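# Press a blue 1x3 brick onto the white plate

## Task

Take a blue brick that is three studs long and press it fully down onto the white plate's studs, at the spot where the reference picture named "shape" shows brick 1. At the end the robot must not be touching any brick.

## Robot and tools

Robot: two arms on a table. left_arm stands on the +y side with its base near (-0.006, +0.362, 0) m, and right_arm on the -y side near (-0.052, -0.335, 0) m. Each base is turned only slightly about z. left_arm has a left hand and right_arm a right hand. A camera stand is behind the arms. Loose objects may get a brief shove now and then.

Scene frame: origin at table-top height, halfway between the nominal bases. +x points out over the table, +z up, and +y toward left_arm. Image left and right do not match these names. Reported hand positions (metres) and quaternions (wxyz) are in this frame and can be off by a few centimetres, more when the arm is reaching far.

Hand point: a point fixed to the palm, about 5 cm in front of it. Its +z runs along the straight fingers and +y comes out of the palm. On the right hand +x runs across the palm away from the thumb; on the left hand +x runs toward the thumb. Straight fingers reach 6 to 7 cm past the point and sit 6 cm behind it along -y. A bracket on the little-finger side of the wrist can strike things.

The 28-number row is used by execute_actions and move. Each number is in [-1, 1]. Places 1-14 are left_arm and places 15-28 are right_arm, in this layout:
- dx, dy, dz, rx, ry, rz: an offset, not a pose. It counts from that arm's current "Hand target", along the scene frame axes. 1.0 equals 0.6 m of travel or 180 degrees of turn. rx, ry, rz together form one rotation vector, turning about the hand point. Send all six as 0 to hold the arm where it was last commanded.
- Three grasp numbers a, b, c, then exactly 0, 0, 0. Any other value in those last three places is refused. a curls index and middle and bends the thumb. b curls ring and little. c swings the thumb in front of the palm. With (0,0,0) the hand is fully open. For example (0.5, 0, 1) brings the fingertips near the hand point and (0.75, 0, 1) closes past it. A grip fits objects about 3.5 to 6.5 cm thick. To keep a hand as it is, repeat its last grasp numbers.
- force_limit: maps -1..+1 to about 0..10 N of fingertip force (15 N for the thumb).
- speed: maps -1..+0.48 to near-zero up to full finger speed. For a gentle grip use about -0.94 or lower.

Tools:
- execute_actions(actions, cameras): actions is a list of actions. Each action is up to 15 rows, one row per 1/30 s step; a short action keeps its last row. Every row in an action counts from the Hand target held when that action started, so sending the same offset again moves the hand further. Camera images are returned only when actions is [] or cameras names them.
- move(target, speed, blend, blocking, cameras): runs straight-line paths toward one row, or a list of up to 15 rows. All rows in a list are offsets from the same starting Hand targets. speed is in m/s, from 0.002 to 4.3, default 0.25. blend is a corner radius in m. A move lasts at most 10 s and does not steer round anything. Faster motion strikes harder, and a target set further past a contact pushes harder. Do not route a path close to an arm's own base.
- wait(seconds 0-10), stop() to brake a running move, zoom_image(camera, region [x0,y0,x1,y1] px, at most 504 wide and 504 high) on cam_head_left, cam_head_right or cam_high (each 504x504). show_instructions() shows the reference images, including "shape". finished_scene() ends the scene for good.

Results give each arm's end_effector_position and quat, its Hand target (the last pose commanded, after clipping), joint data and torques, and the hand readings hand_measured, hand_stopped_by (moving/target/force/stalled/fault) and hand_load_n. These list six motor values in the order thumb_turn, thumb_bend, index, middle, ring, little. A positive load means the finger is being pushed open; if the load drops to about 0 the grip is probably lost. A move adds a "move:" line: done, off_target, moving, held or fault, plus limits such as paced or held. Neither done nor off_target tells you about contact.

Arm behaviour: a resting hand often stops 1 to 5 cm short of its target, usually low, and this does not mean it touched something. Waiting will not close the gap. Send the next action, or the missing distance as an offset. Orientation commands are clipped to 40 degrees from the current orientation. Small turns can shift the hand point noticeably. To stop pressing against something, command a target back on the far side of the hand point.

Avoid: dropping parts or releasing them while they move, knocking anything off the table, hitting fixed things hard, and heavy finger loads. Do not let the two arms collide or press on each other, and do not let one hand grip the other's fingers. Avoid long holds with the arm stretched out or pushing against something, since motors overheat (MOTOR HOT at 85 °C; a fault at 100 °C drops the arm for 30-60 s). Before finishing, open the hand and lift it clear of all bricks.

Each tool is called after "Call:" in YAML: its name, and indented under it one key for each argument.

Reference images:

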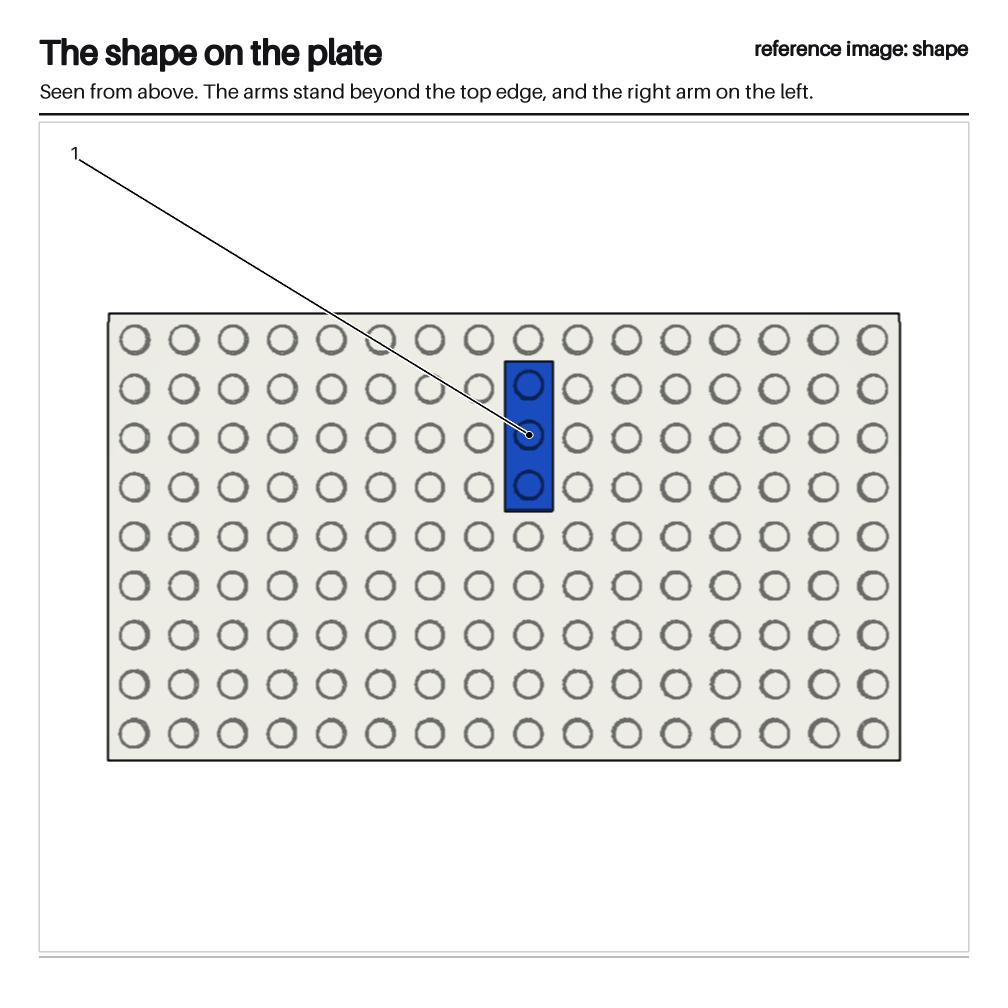

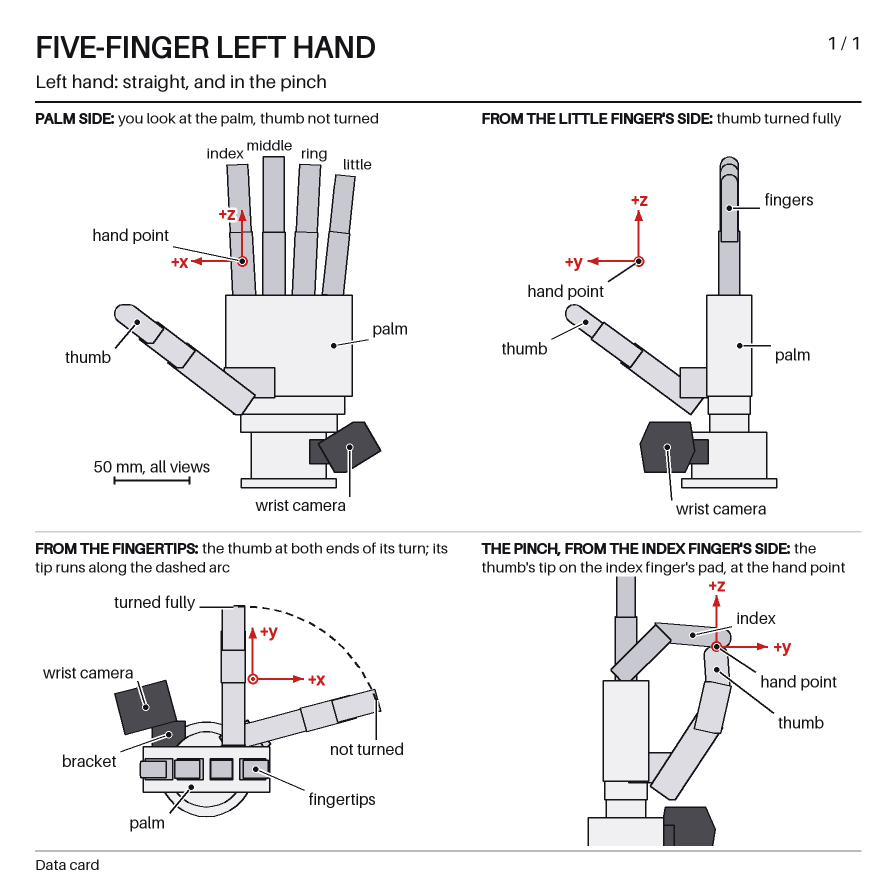

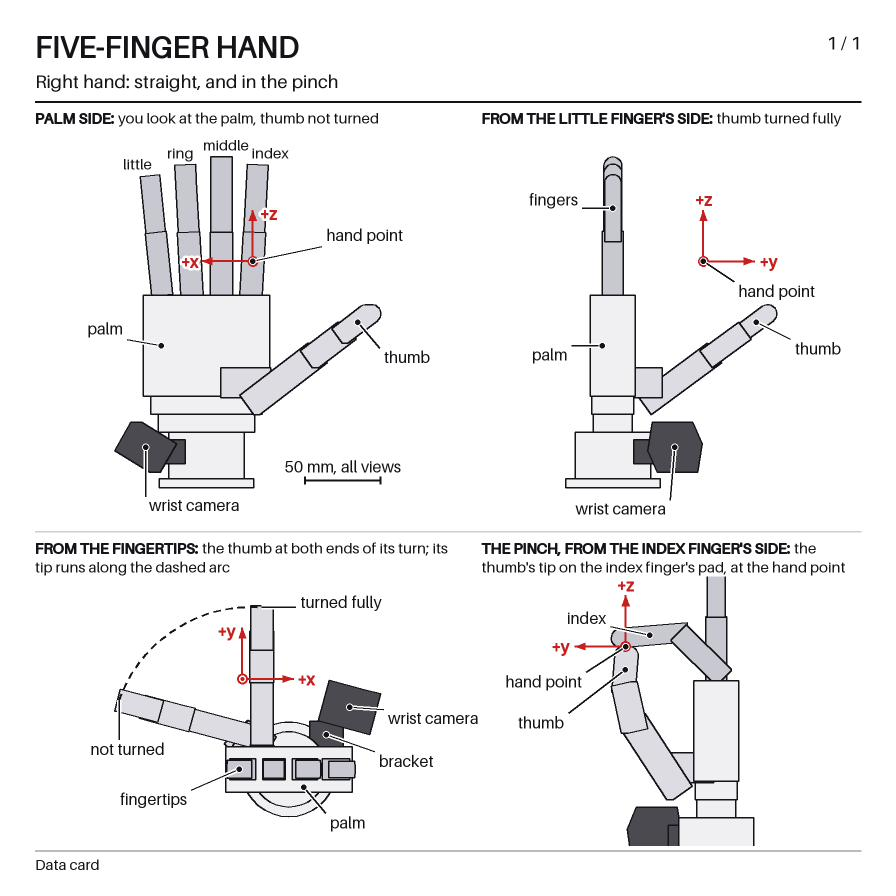

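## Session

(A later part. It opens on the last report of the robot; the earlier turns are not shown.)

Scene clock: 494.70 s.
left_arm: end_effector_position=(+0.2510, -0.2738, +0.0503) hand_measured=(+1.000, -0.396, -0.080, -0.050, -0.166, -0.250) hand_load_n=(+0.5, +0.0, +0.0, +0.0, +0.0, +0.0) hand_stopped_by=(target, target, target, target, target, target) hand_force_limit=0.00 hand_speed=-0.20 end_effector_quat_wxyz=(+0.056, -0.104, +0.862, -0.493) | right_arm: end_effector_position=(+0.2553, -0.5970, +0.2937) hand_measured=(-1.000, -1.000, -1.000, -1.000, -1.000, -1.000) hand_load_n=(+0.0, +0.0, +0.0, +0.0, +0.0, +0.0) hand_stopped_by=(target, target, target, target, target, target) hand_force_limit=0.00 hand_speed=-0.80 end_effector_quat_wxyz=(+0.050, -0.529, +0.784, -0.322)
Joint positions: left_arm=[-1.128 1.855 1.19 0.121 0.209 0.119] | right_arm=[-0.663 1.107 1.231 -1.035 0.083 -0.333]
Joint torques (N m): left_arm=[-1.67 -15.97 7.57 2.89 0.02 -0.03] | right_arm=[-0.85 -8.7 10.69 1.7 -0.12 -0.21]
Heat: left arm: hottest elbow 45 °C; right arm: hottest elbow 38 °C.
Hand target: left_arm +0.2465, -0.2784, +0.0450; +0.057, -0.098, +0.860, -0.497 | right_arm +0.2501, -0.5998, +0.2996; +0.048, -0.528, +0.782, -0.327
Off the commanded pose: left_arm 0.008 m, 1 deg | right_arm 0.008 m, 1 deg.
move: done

Call:
move:
  target:
    - [-0.022,-0.003,0.0,0,0,0,0.5,0.4,1,0,0,0,0,-0.2,0,0,0,0,0,0,0,0,0,0,0,0,0,-0.8]
  speed: 0.06
  cameras: ["cam_head_left","cam_head_right","cam_high"]

Call:
zoom_image:
  camera: "cam_head_left"
  region: [350, 290, 410, 350]

Call:
zoom_image:
  camera: "cam_head_right"
  region: [365, 295, 425, 355]

Call:
zoom_image:
  camera: "cam_high"
  region: [180, 150, 250, 220]

Scene clock: 500.80 s.
left_arm: end_effector_position=(+0.2377, -0.2752, +0.0446) hand_measured=(+1.000, -0.396, -0.080, -0.050, -0.166, -0.250) hand_load_n=(+0.0, +0.0, +0.0, +0.0, +0.0, +0.0) hand_stopped_by=(target, target, target, target, target, target) hand_force_limit=0.00 hand_speed=-0.20 end_effector_quat_wxyz=(+0.058, -0.099, +0.864, -0.490) | right_arm: end_effector_position=(+0.2553, -0.5970, +0.2937) hand_measured=(-1.000, -1.000, -1.000, -1.000, -1.000, -1.000) hand_load_n=(-0.5, +0.0, -0.5, +0.0, +0.0, +0.5) hand_stopped_by=(target, target, target, target, target, target) hand_force_limit=0.00 hand_speed=-0.80 end_effector_quat_wxyz=(+0.050, -0.529, +0.784, -0.322)
Joint positions: left_arm=[-1.152 1.855 1.176 0.128 0.189 0.119] | right_arm=[-0.663 1.107 1.231 -1.035 0.083 -0.333]
Joint torques (N m): left_arm=[-1.85 -16.62 7.47 2.93 0 -0.13] | right_arm=[-0.44 -8 10.66 1.69 -0.11 -0.26]
Heat: left arm: hottest elbow 43 °C; right arm: hottest elbow 38 °C.
Hand target: left_arm +0.2332, -0.2802, +0.0450; +0.057, -0.098, +0.861, -0.497 | right_arm +0.2501, -0.5998, +0.2996; +0.048, -0.528, +0.782, -0.327
Off the commanded pose: left_arm 0.007 m, 1 deg | right_arm 0.008 m, 1 deg.
move: done

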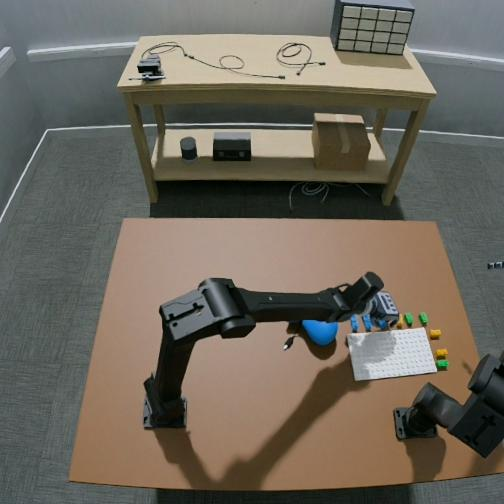

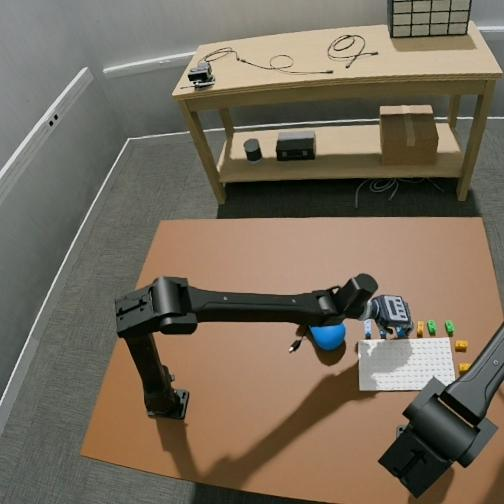

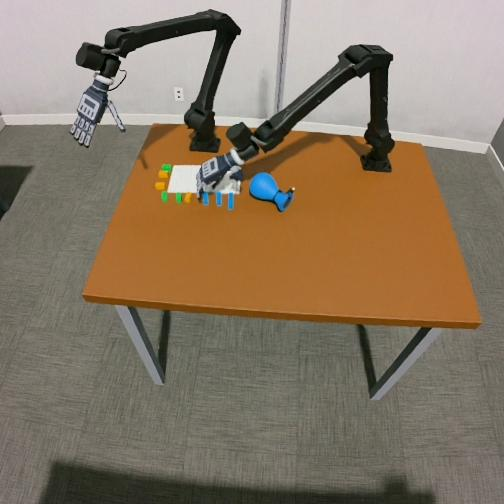

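Scaled by 8.400.

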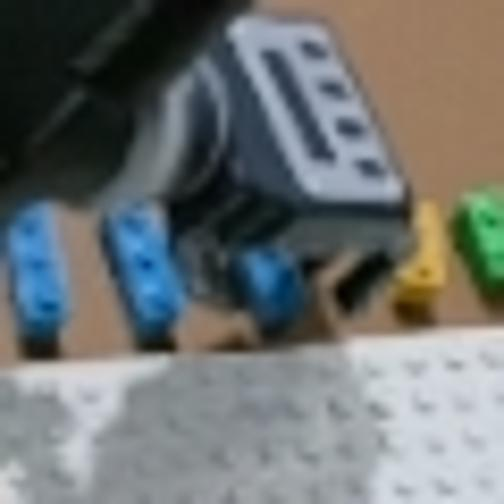

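Scaled by 8.400.

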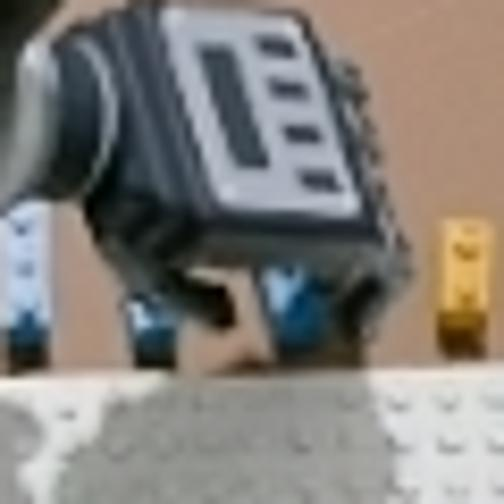

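Scaled by 7.200.

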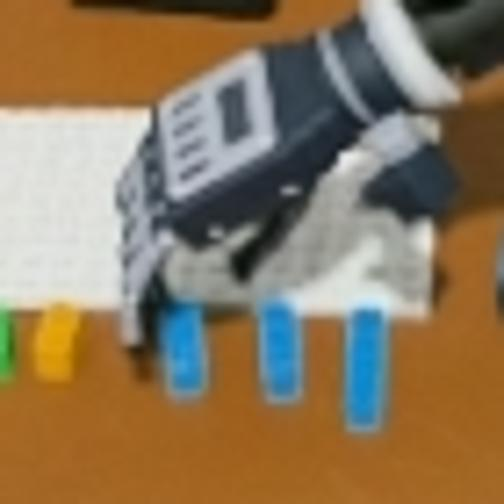

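Call:
move:
  target:
    - [0.035,-0.012,-0.028,0,0,0,0.5,0.4,1,0,0,0,0,-0.2,0,0,0,0,0,0,0,0,0,0,0,0,0,-0.8]
  speed: 0.06

Scene clock: 526.37 s.
left_arm: end_effector_position=(+0.2384, -0.2750, +0.0198) hand_measured=(+1.000, -0.396, -0.080, -0.050, -0.166, -0.250) hand_load_n=(+0.0, +0.0, +0.5, +0.0, -0.5, +0.0) hand_stopped_by=(target, target, target, target, target, target) hand_force_limit=0.00 hand_speed=-0.20 end_effector_quat_wxyz=(+0.048, -0.099, +0.868, -0.483) | right_arm: end_effector_position=(+0.2553, -0.5970, +0.2937) hand_measured=(-1.000, -1.000, -1.000, -1.000, -1.000, -1.000) hand_load_n=(-0.5, +0.0, +0.0, +0.0, +0.0, +0.0) hand_stopped_by=(target, target, target, target, target, target) hand_force_limit=0.00 hand_speed=-0.80 end_effector_quat_wxyz=(+0.050, -0.529, +0.784, -0.322)
Joint positions: left_arm=[-1.145 1.902 1.177 0.154 0.211 0.118] | right_arm=[-0.663 1.107 1.231 -1.035 0.083 -0.333]
Joint torques (N m): left_arm=[0.09 -15.97 9.94 2.54 0.1 0] | right_arm=[-0.85 -8.18 10.66 1.59 -0.15 -0.22]
Motor temperatures (°C): left_arm=[29 34 41 29 27 27] | right_arm=[29 35 38 27 29 28]
Heat: left arm: hottest elbow 41 °C; right arm: hottest elbow 38 °C.
Hand target: left_arm +0.2543, -0.2874, +0.0284; +0.057, -0.098, +0.860, -0.497 | right_arm +0.2501, -0.5998, +0.2996; +0.048, -0.528, +0.782, -0.327
Off the commanded pose: left_arm 0.022 m, 2 deg | right_arm 0.008 m, 1 deg.
move: off_target (left_arm)

Call:
execute_actions:
  actions: []

Call:
zoom_image:
  camera: "cam_head_left"
  region: [355, 295, 405, 345]

Call:
zoom_image:
  camera: "cam_head_right"
  region: [370, 300, 420, 350]

Call:
zoom_image:
  camera: "cam_high"
  region: [180, 160, 240, 220]

Scene clock: 529.63 s.
left_arm: end_effector_position=(+0.2384, -0.2750, +0.0198) hand_measured=(+1.000, -0.396, -0.080, -0.050, -0.166, -0.250) hand_load_n=(+0.0, +0.0, +0.0, +0.0, +0.0, +0.0) hand_stopped_by=(target, target, target, target, target, target) hand_force_limit=0.00 hand_speed=-0.20 end_effector_quat_wxyz=(+0.048, -0.099, +0.868, -0.483) | right_arm: end_effector_position=(+0.2553, -0.5970, +0.2937) hand_measured=(-1.000, -1.000, -1.000, -1.000, -1.000, -1.000) hand_load_n=(+0.0, +0.0, +0.0, -0.5, +0.0, +0.0) hand_stopped_by=(target, target, target, target, target, target) hand_force_limit=0.00 hand_speed=-0.80 end_effector_quat_wxyz=(+0.050, -0.529, +0.784, -0.322)
Joint positions: left_arm=[-1.145 1.902 1.177 0.154 0.211 0.118] | right_arm=[-0.663 1.107 1.231 -1.035 0.083 -0.333]
Joint velocities: within noise
Joint torques (N m): left_arm=[0.38 -15.97 9.95 2.54 0.11 0] | right_arm=[-0.44 -8.29 10.59 1.59 -0.16 -0.2]
Motor temperatures (°C): left_arm=[29 34 41 29 27 27] | right_arm=[29 35 38 27 29 28]
Heat: left arm: hottest elbow 41 °C; right arm: hottest elbow 38 °C.
Hand target: left_arm +0.2543, -0.2874, +0.0284; +0.057, -0.098, +0.860, -0.497 | right_arm +0.2501, -0.5998, +0.2996; +0.048, -0.528, +0.782, -0.327
Off the commanded pose: left_arm 0.022 m, 2 deg | right_arm 0.008 m, 1 deg.

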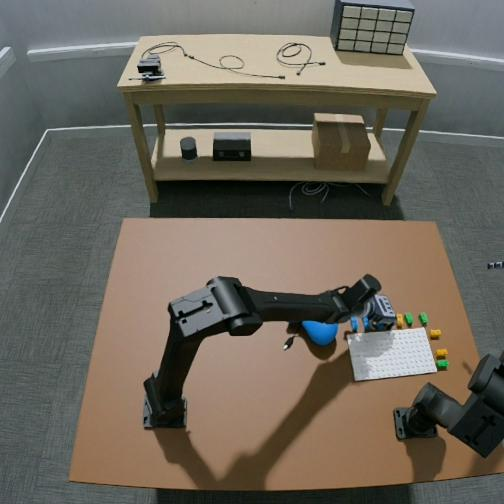

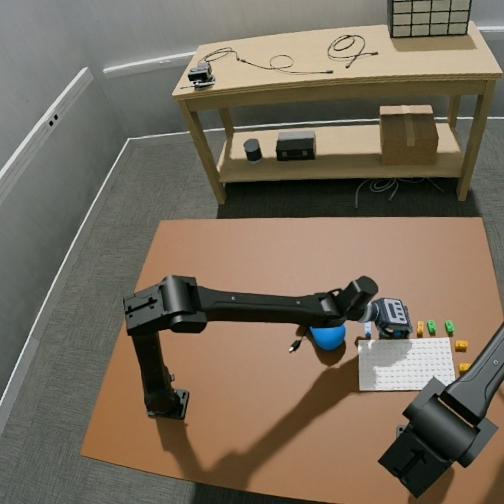

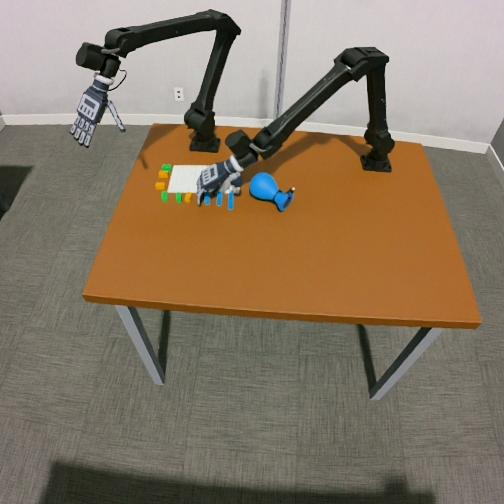

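Scaled by 10.080.

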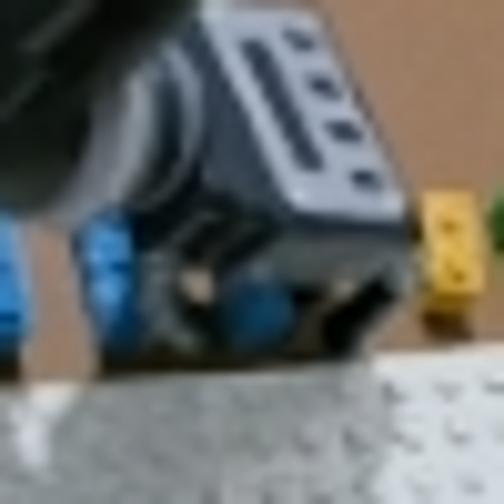

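Scaled by 10.080.

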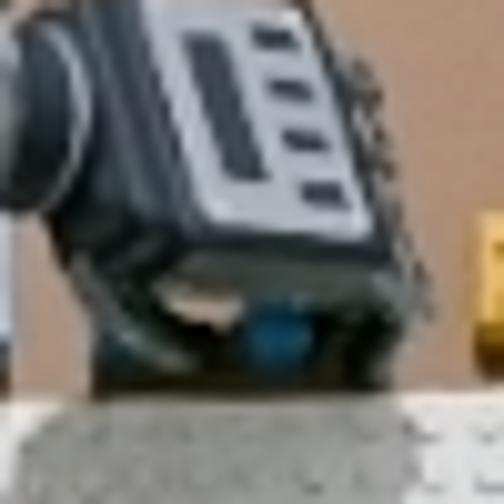

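Scaled by 8.400.

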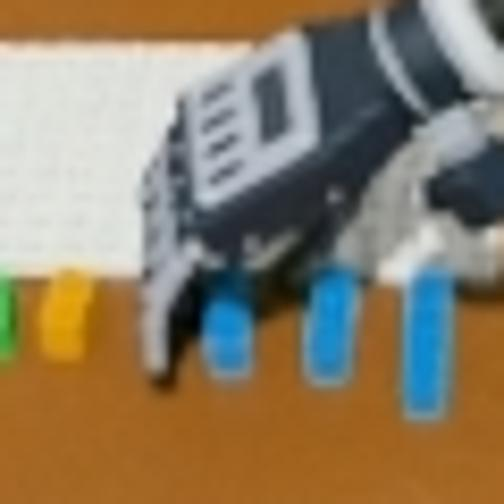

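Call:
move:
  target:
    - [0.015,0.0,0.0,0,0,0,0.5,0.4,1,0,0,0,0,-0.2,0,0,0,0,0,0,0,0,0,0,0,0,0,-0.8]
  speed: 0.05

Scene clock: 540.77 s.
left_arm: end_effector_position=(+0.2449, -0.2716, +0.0177) hand_measured=(+1.000, -0.396, -0.080, -0.050, -0.166, -0.250) hand_load_n=(+0.0, -0.5, +0.0, +0.0, -0.5, -0.5) hand_stopped_by=(target, target, target, target, target, target) hand_force_limit=0.00 hand_speed=-0.20 end_effector_quat_wxyz=(+0.046, -0.102, +0.869, -0.483) | right_arm: end_effector_position=(+0.2553, -0.5970, +0.2937) hand_measured=(-1.000, -1.000, -1.000, -1.000, -1.000, -1.000) hand_load_n=(+0.0, +0.0, +0.0, +0.0, +0.0, +0.0) hand_stopped_by=(target, target, target, target, target, target) hand_force_limit=0.00 hand_speed=-0.80 end_effector_quat_wxyz=(+0.050, -0.529, +0.784, -0.322)
Joint positions: left_arm=[-1.131 1.906 1.177 0.154 0.222 0.119] | right_arm=[-0.663 1.107 1.231 -1.035 0.083 -0.333]
Joint torques (N m): left_arm=[0.67 -16.21 10.82 2.24 0.15 0.07] | right_arm=[-0.85 -8.23 10.67 1.77 -0.14 -0.23]
Heat: left arm: hottest elbow 42 °C; right arm: hottest elbow 38 °C.
Hand target: left_arm +0.2631, -0.2875, +0.0284; +0.057, -0.098, +0.860, -0.497 | right_arm +0.2501, -0.5998, +0.2996; +0.048, -0.528, +0.782, -0.327
Off the commanded pose: left_arm 0.027 m, 2 deg | right_arm 0.008 m, 1 deg.
move: off_target (left_arm)

Call:
move:
  target:
    - [0.002,-0.02,0.012,0,0,0,0.5,0.4,1,0,0,0,0,-0.2,0,0,0,0,0,0,0,0,0,0,0,0,0,-0.8]
  speed: 0.05
  cameras: ["cam_head_left","cam_head_right","cam_high"]

Call:
zoom_image:
  camera: "cam_head_left"
  region: [355, 295, 405, 345]

Call:
zoom_image:
  camera: "cam_head_right"
  region: [370, 300, 420, 350]

Call:
zoom_image:
  camera: "cam_high"
  region: [180, 160, 240, 220]

Scene clock: 546.43 s.
left_arm: end_effector_position=(+0.2512, -0.2824, +0.0229) hand_measured=(+1.000, -0.396, -0.080, -0.050, -0.166, -0.250) hand_load_n=(+0.0, +0.0, +0.0, +0.0, +0.0, +0.0) hand_stopped_by=(target, target, target, target, target, target) hand_force_limit=0.00 hand_speed=-0.20 end_effector_quat_wxyz=(+0.049, -0.102, +0.866, -0.487) | right_arm: end_effector_position=(+0.2553, -0.5970, +0.2937) hand_measured=(-1.000, -1.000, -1.000, -1.000, -1.000, -1.000) hand_load_n=(+0.0, +0.0, +0.0, +0.0, +0.0, +0.0) hand_stopped_by=(target, target, target, target, target, target) hand_force_limit=0.00 hand_speed=-0.80 end_effector_quat_wxyz=(+0.050, -0.529, +0.784, -0.322)
Joint positions: left_arm=[-1.131 1.921 1.213 0.144 0.218 0.119] | right_arm=[-0.663 1.107 1.231 -1.035 0.083 -0.333]
Joint torques (N m): left_arm=[-0.32 -16.38 11.4 1.43 0.03 0.02] | right_arm=[-0.62 -8.06 10.51 1.7 -0.14 -0.2]
Heat: left arm: hottest elbow 43 °C; right arm: hottest elbow 38 °C.
Hand target: left_arm +0.2643, -0.2994, +0.0355; +0.057, -0.098, +0.861, -0.497 | right_arm +0.2501, -0.5998, +0.2996; +0.048, -0.528, +0.782, -0.327
Off the commanded pose: left_arm 0.025 m, 2 deg | right_arm 0.008 m, 1 deg.
move: off_target (left_arm)

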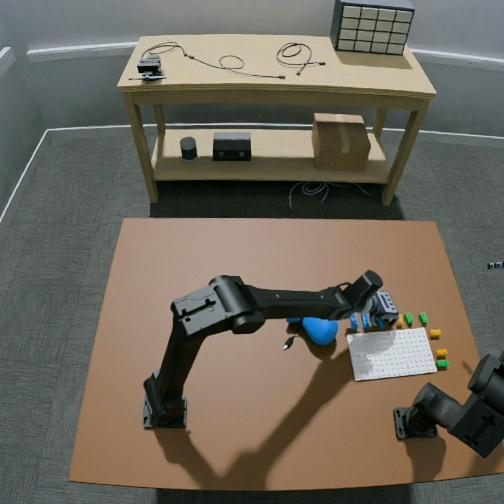

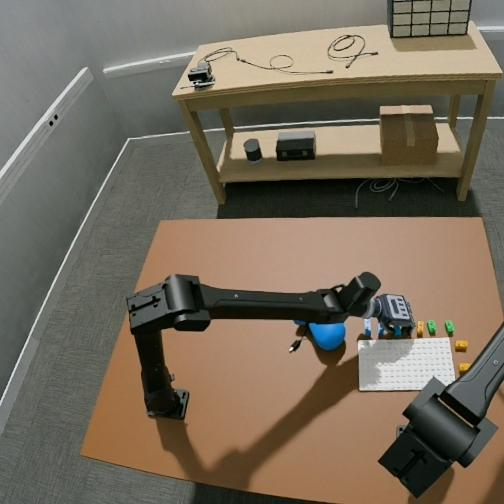

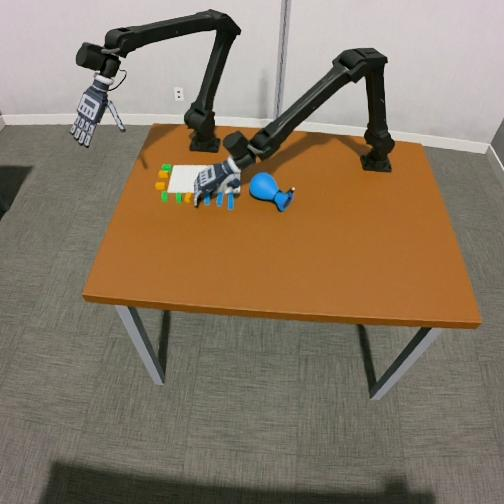

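Scaled by 10.080.

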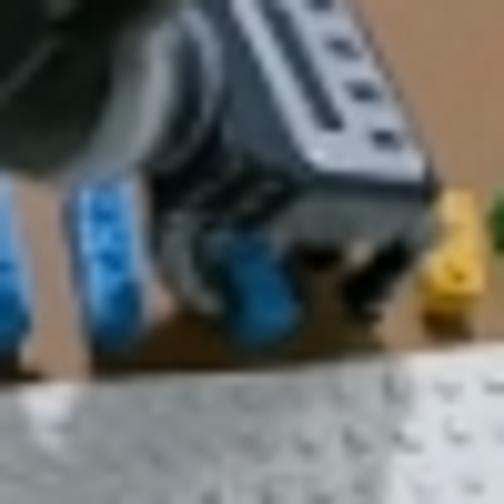

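Scaled by 10.080.

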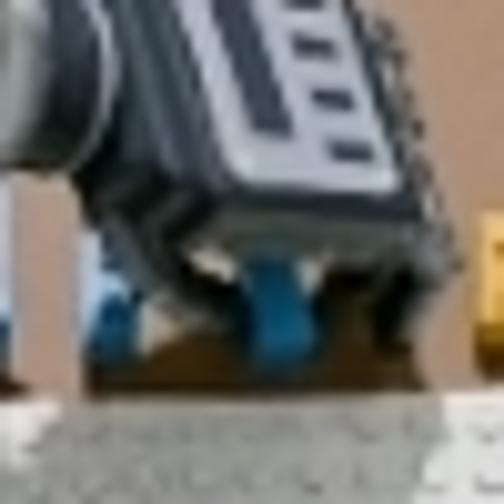

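Scaled by 8.400.

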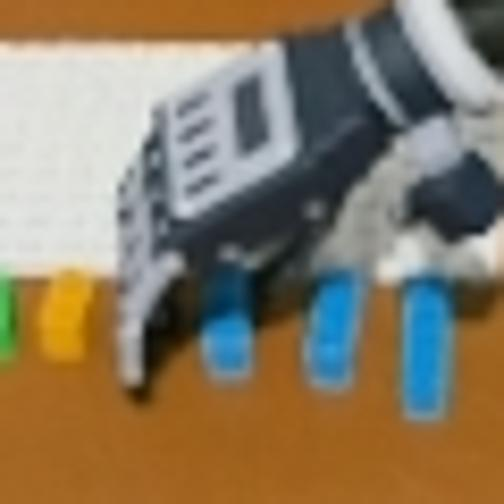

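Call:
move:
  target:
    - [0.0,0.007,-0.011,0,0,0,0.5,0.4,1,0,0,0,0,-0.2,0,0,0,0,0,0,0,0,0,0,0,0,0,-0.8]
  speed: 0.05

Scene clock: 552.90 s.
left_arm: end_effector_position=(+0.2509, -0.2820, +0.0198) hand_measured=(+1.000, -0.396, -0.080, -0.050, -0.166, -0.250) hand_load_n=(+0.0, +0.0, +0.0, +0.0, +0.0, +0.0) hand_stopped_by=(target, target, target, target, target, target) hand_force_limit=0.00 hand_speed=-0.20 end_effector_quat_wxyz=(+0.048, -0.102, +0.867, -0.485) | right_arm: end_effector_position=(+0.2553, -0.5970, +0.2937) hand_measured=(-1.000, -1.000, -1.000, -1.000, -1.000, -1.000) hand_load_n=(+0.0, +0.0, +0.0, +0.0, +0.0, +0.0) hand_stopped_by=(target, target, target, target, target, target) hand_force_limit=0.00 hand_speed=-0.80 end_effector_quat_wxyz=(+0.050, -0.529, +0.784, -0.322)
Joint positions: left_arm=[-1.131 1.925 1.213 0.144 0.218 0.119] | right_arm=[-0.663 1.107 1.231 -1.035 0.083 -0.333]
Joint torques (N m): left_arm=[-0.03 -16.44 10.29 2.21 0.13 0.04] | right_arm=[-0.62 -8.18 10.67 1.63 -0.13 -0.2]
Heat: left arm: hottest elbow 42 °C; right arm: hottest elbow 38 °C.
Hand target: left_arm +0.2643, -0.2952, +0.0288; +0.057, -0.098, +0.861, -0.497 | right_arm +0.2501, -0.5998, +0.2996; +0.048, -0.528, +0.782, -0.327
Off the commanded pose: left_arm 0.021 m, 2 deg | right_arm 0.008 m, 1 deg.
move: off_target (left_arm)

Call:
move:
  target:
    - [0,0,0,0,0,0,0.68,0.4,1,0,0,0,-0.35,-0.85,0,0,0,0,0,0,0,0,0,0,0,0,0,-0.8]
  speed: 0.05
  cameras: ["cam_head_left","cam_head_right","cam_high"]

Call:
zoom_image:
  camera: "cam_head_left"
  region: [355, 295, 405, 345]

Call:
zoom_image:
  camera: "cam_head_right"
  region: [370, 300, 420, 350]

Call:
zoom_image:
  camera: "cam_high"
  region: [180, 160, 240, 220]

Scene clock: 564.23 s.
left_arm: end_effector_position=(+0.2509, -0.2820, +0.0198) hand_measured=(+1.000, -0.306, +0.112, +0.086, -0.138, -0.268) hand_load_n=(+0.5, +8.5, +5.0, +6.5, +0.0, +0.0) hand_stopped_by=(target, force, force, force, target, target) hand_force_limit=-0.35 hand_speed=-0.85 end_effector_quat_wxyz=(+0.048, -0.102, +0.867, -0.485) | right_arm: end_effector_position=(+0.2553, -0.5970, +0.2937) hand_measured=(-1.000, -1.000, -1.000, -1.000, -1.000, -1.000) hand_load_n=(+0.0, +0.0, +0.0, +0.0, +0.0, +0.0) hand_stopped_by=(target, target, target, target, target, target) hand_force_limit=0.00 hand_speed=-0.80 end_effector_quat_wxyz=(+0.050, -0.529, +0.784, -0.322)
Joint positions: left_arm=[-1.131 1.925 1.213 0.144 0.218 0.119] | right_arm=[-0.663 1.107 1.231 -1.035 0.083 -0.333]
Joint torques (N m): left_arm=[-0.03 -16.44 10.28 2.21 0.13 0.04] | right_arm=[-0.79 -7.88 10.55 1.73 -0.12 -0.21]
Heat: left arm: hottest elbow 41 °C; right arm: hottest elbow 38 °C.
Hand target: left_arm +0.2643, -0.2952, +0.0288; +0.057, -0.098, +0.861, -0.497 | right_arm +0.2501, -0.5998, +0.2996; +0.048, -0.528, +0.782, -0.327
Off the commanded pose: left_arm 0.021 m, 2 deg | right_arm 0.008 m, 1 deg.
move: off_target (left_arm)

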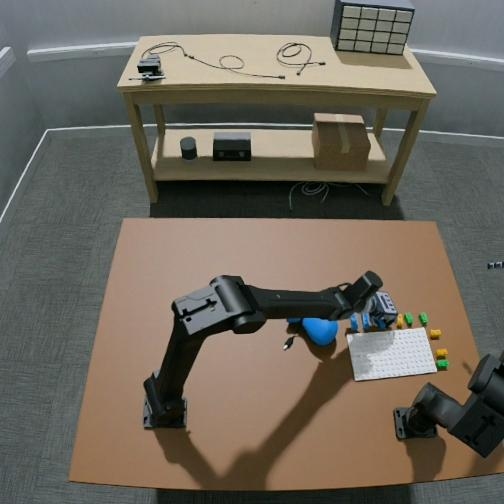

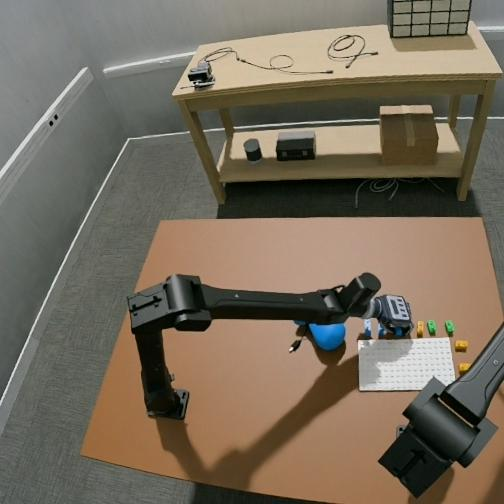

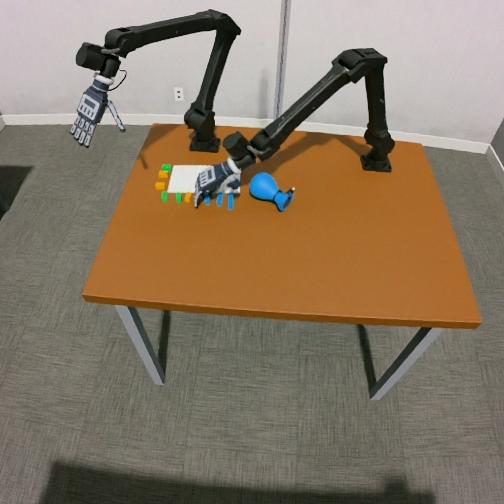

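Scaled by 10.080.

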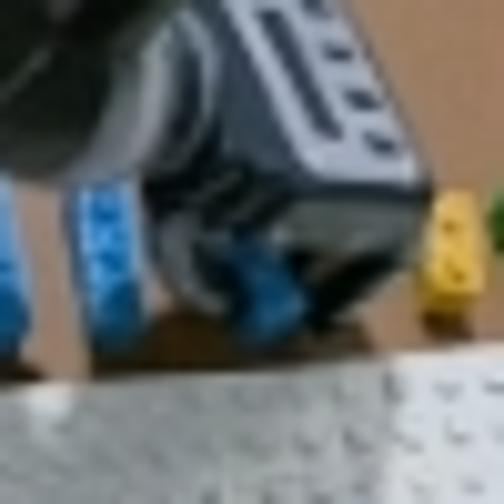

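Scaled by 10.080.

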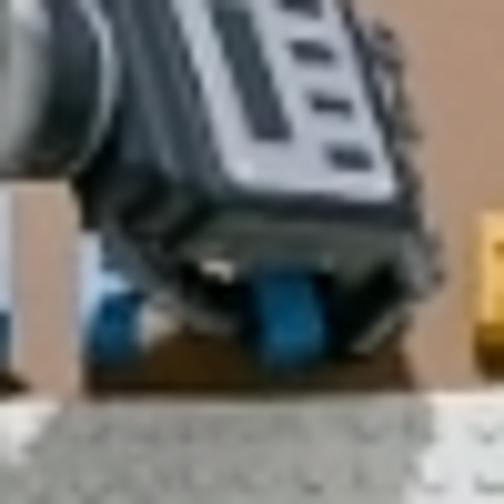

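Scaled by 8.400.

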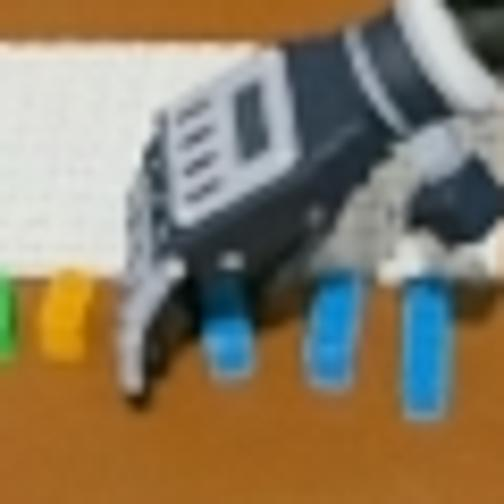

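Call:
move:
  target:
    - [0,0.0,0.1,0,0,0,0.68,0.4,1,0,0,0,-0.35,-0.85,0,0,0,0,0,0,0,0,0,0,0,0,0,-0.8]
  speed: 0.06
  cameras: ["cam_head_left","cam_head_right","cam_high"]

Call:
zoom_image:
  camera: "cam_head_left"
  region: [355, 290, 405, 340]

Call:
zoom_image:
  camera: "cam_head_right"
  region: [370, 290, 420, 340]

Call:
zoom_image:
  camera: "cam_high"
  region: [180, 150, 240, 210]

Scene clock: 571.13 s.
left_arm: end_effector_position=(+0.2486, -0.2775, +0.0537) hand_measured=(+1.000, -0.306, +0.112, +0.086, -0.138, -0.268) hand_load_n=(+0.0, +8.5, +5.0, +6.5, +0.0, +0.0) hand_stopped_by=(target, force, force, force, target, target) hand_force_limit=-0.35 hand_speed=-0.85 end_effector_quat_wxyz=(+0.044, -0.105, +0.874, -0.473) | right_arm: end_effector_position=(+0.2553, -0.5970, +0.2937) hand_measured=(-1.000, -1.000, -1.000, -1.000, -1.000, -1.000) hand_load_n=(+0.0, -0.5, +0.0, +0.0, +0.0, +0.0) hand_stopped_by=(target, target, target, target, target, target) hand_force_limit=0.00 hand_speed=-0.80 end_effector_quat_wxyz=(+0.050, -0.529, +0.784, -0.322)
Joint positions: left_arm=[-1.131 1.863 1.242 0.025 0.218 0.119] | right_arm=[-0.663 1.107 1.231 -1.035 0.083 -0.333]
Joint torques (N m): left_arm=[-0.03 -18.84 11.81 1.32 0.12 0.03] | right_arm=[-0.67 -8.29 10.66 1.78 -0.16 -0.25]
Heat: left arm: hottest elbow 41 °C; right arm: hottest elbow 38 °C.
Hand target: left_arm +0.2644, -0.2953, +0.0890; +0.057, -0.098, +0.860, -0.497 | right_arm +0.2501, -0.5998, +0.2996; +0.048, -0.528, +0.782, -0.327
Off the commanded pose: left_arm 0.042 m, 3 deg | right_arm 0.008 m, 1 deg.
move: off_target (left_arm)

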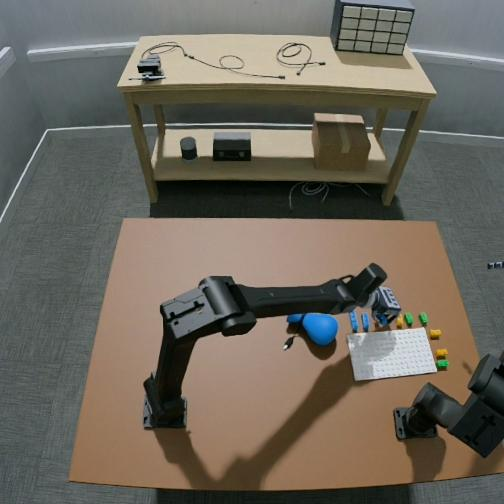

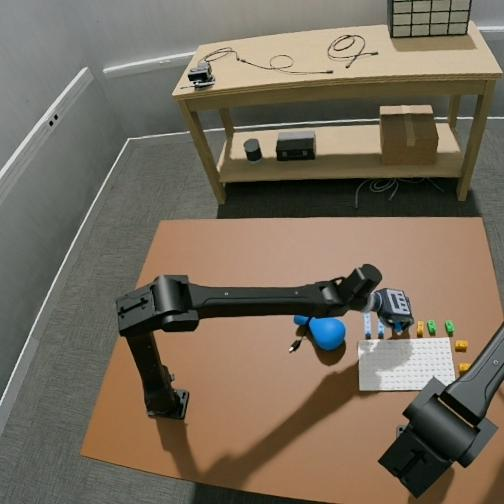

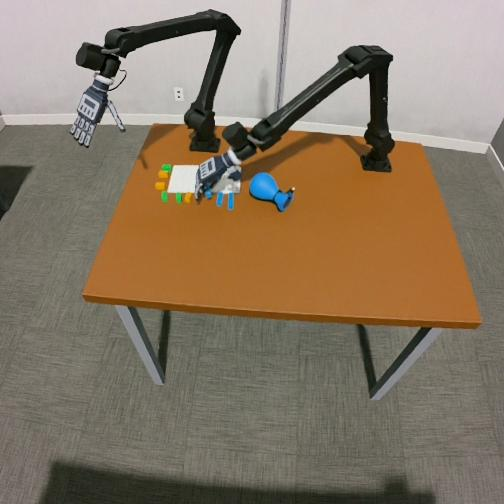

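Scaled by 10.080.

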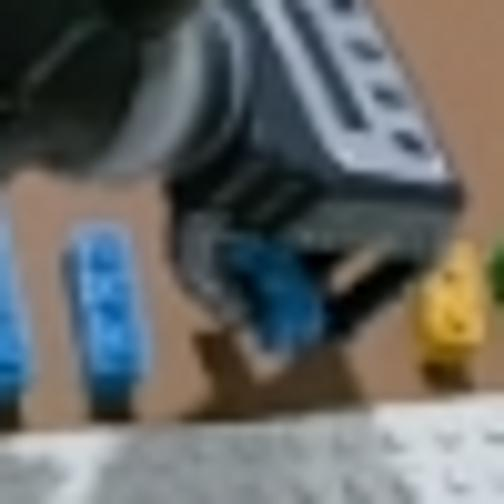

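Scaled by 10.080.

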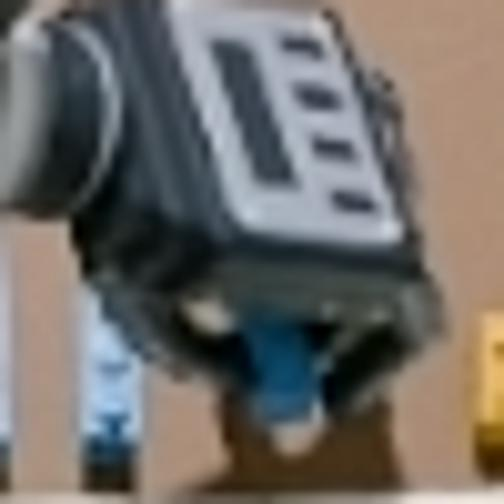

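Scaled by 8.400.

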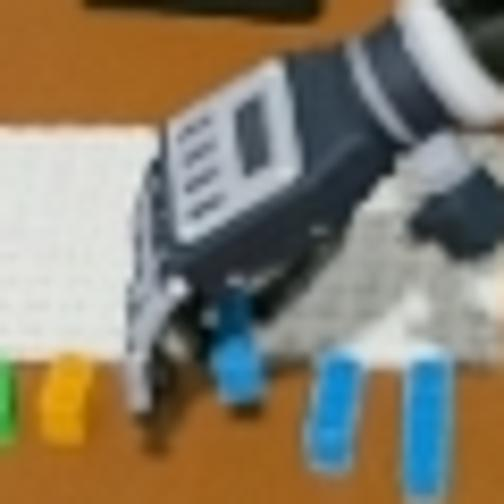

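Call:
zoom_image:
  camera: "cam_high"
  region: [195, 176, 225, 206]

Call:
zoom_image:
  camera: "cam_head_left"
  region: [372, 308, 396, 332]

Call:
zoom_image:
  camera: "cam_head_right"
  region: [386, 314, 412, 340]

Scaled by 16.800.

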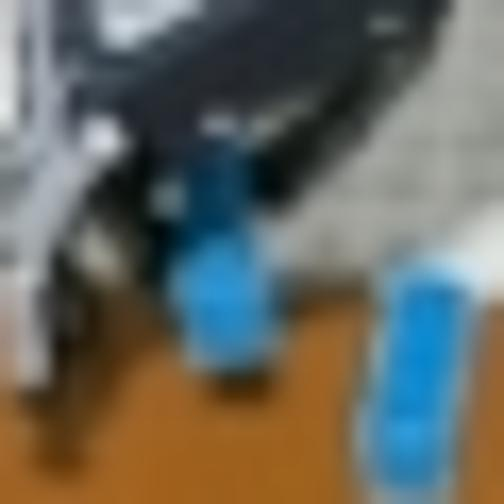

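Scaled by 21.000.

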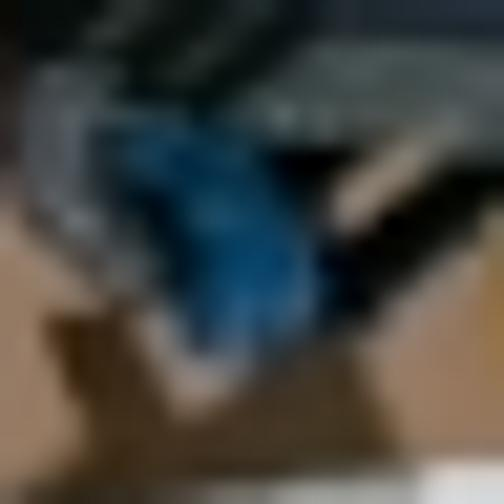

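Scaled by 19.385.

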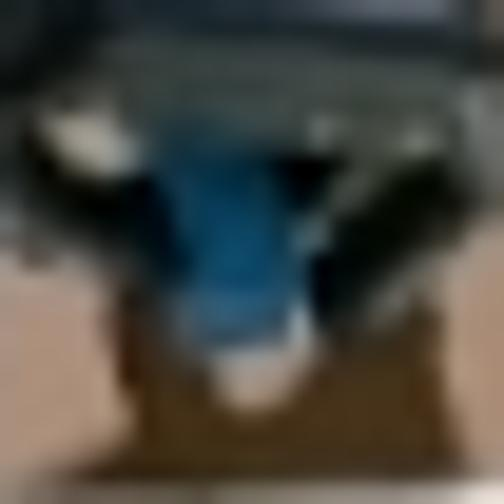

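Call:
move:
  target:
    - [0,0,0.083,0,0,0,0.68,0.4,1,0,0,0,-0.35,-0.85,0,0,0,0,0,0,0,0,0,0,0,0,0,-0.8]
    - [-0.2167,-0.0217,0.1,0,0,-0.047,0.68,0.4,1,0,0,0,-0.35,-0.85,0,0,0,0,0,0,0,0,0,0,0,0,0,-0.8]
  speed: 0.12
  blend: [0.02,0]
  cameras: ["cam_head_left","cam_head_right","cam_high"]

Call:
zoom_image:
  camera: "cam_head_left"
  region: [340, 310, 420, 390]

Call:
zoom_image:
  camera: "cam_head_right"
  region: [350, 310, 430, 390]

Call:
zoom_image:
  camera: "cam_high"
  region: [170, 120, 250, 200]

Scene clock: 603.93 s.
left_arm: end_effector_position=(+0.1392, -0.3092, +0.1364) hand_measured=(+1.000, -0.306, +0.112, +0.086, -0.138, -0.268) hand_load_n=(+0.0, +9.0, +5.0, +6.5, +0.0, +0.0) hand_stopped_by=(target, force, force, force, target, target) hand_force_limit=-0.35 hand_speed=-0.85 end_effector_quat_wxyz=(+0.022, -0.033, +0.868, -0.495) | right_arm: end_effector_position=(+0.2553, -0.5970, +0.2937) hand_measured=(-1.000, -1.000, -1.000, -1.000, -1.000, -1.000) hand_load_n=(+0.0, -0.5, +0.0, +0.0, +0.0, -0.5) hand_stopped_by=(target, target, target, target, target, target) hand_force_limit=0.00 hand_speed=-0.80 end_effector_quat_wxyz=(+0.050, -0.529, +0.784, -0.322)
Joint positions: left_arm=[-1.306 1.734 1.28 -0.09 0.187 0.119] | right_arm=[-0.663 1.107 1.231 -1.035 0.083 -0.333]
Joint torques (N m): left_arm=[-1.14 -18.2 8.69 1.44 0.01 -0.15] | right_arm=[-0.38 -8.53 10.58 1.68 -0.15 -0.23]
Heat: left arm: hottest elbow 41 °C; right arm: hottest elbow 38 °C.
Hand target: left_arm +0.1344, -0.3083, +0.1490; +0.020, -0.035, +0.865, -0.500 | right_arm +0.2501, -0.5998, +0.2996; +0.048, -0.528, +0.782, -0.327
Off the commanded pose: left_arm 0.013 m, 1 deg | right_arm 0.008 m, 1 deg.
move: off_target (left_arm)

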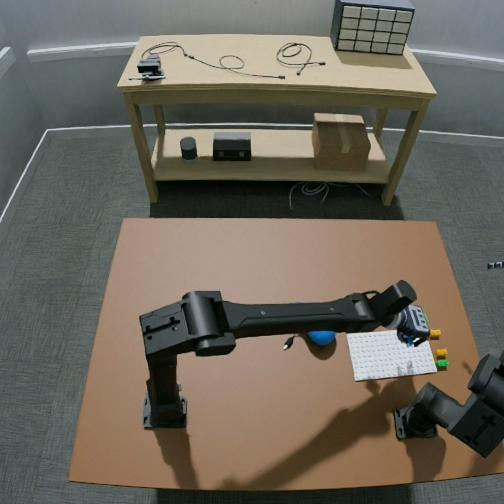

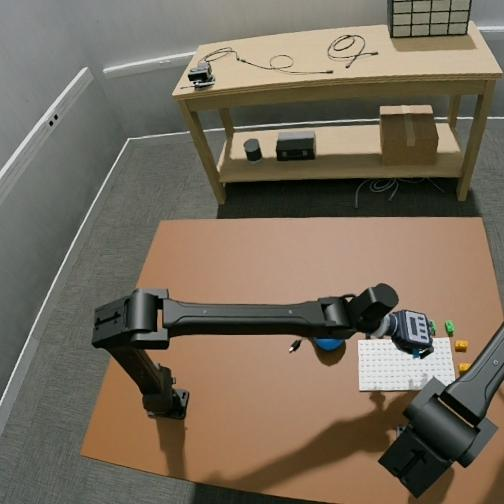

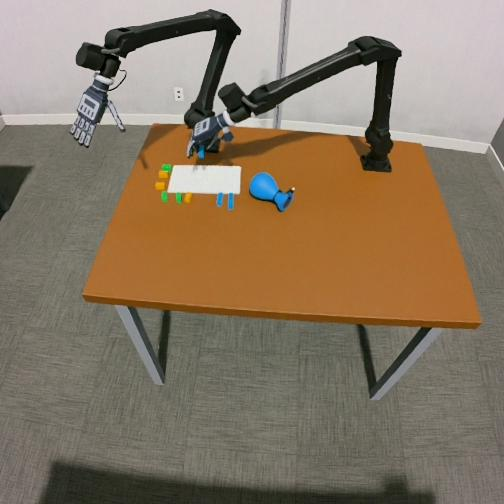

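Scaled by 6.300.

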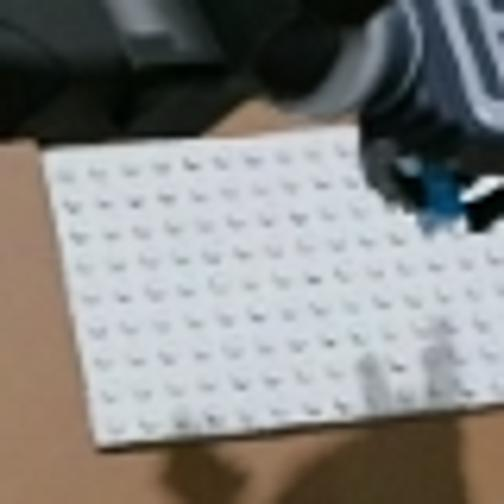

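Scaled by 6.300.

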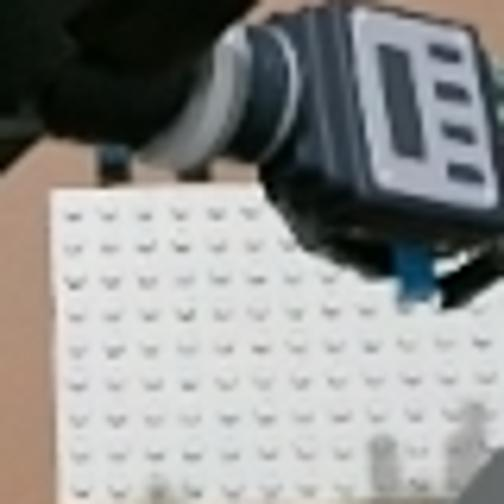

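Scaled by 6.300.

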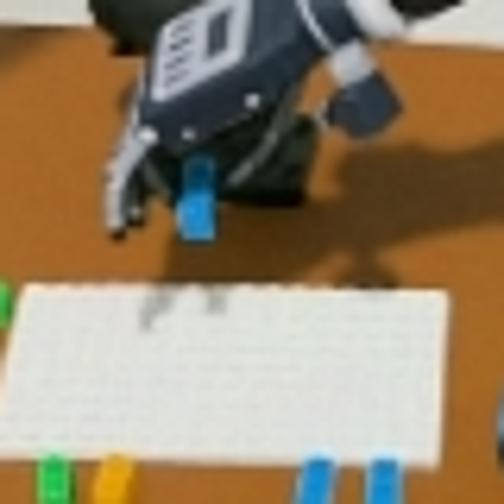

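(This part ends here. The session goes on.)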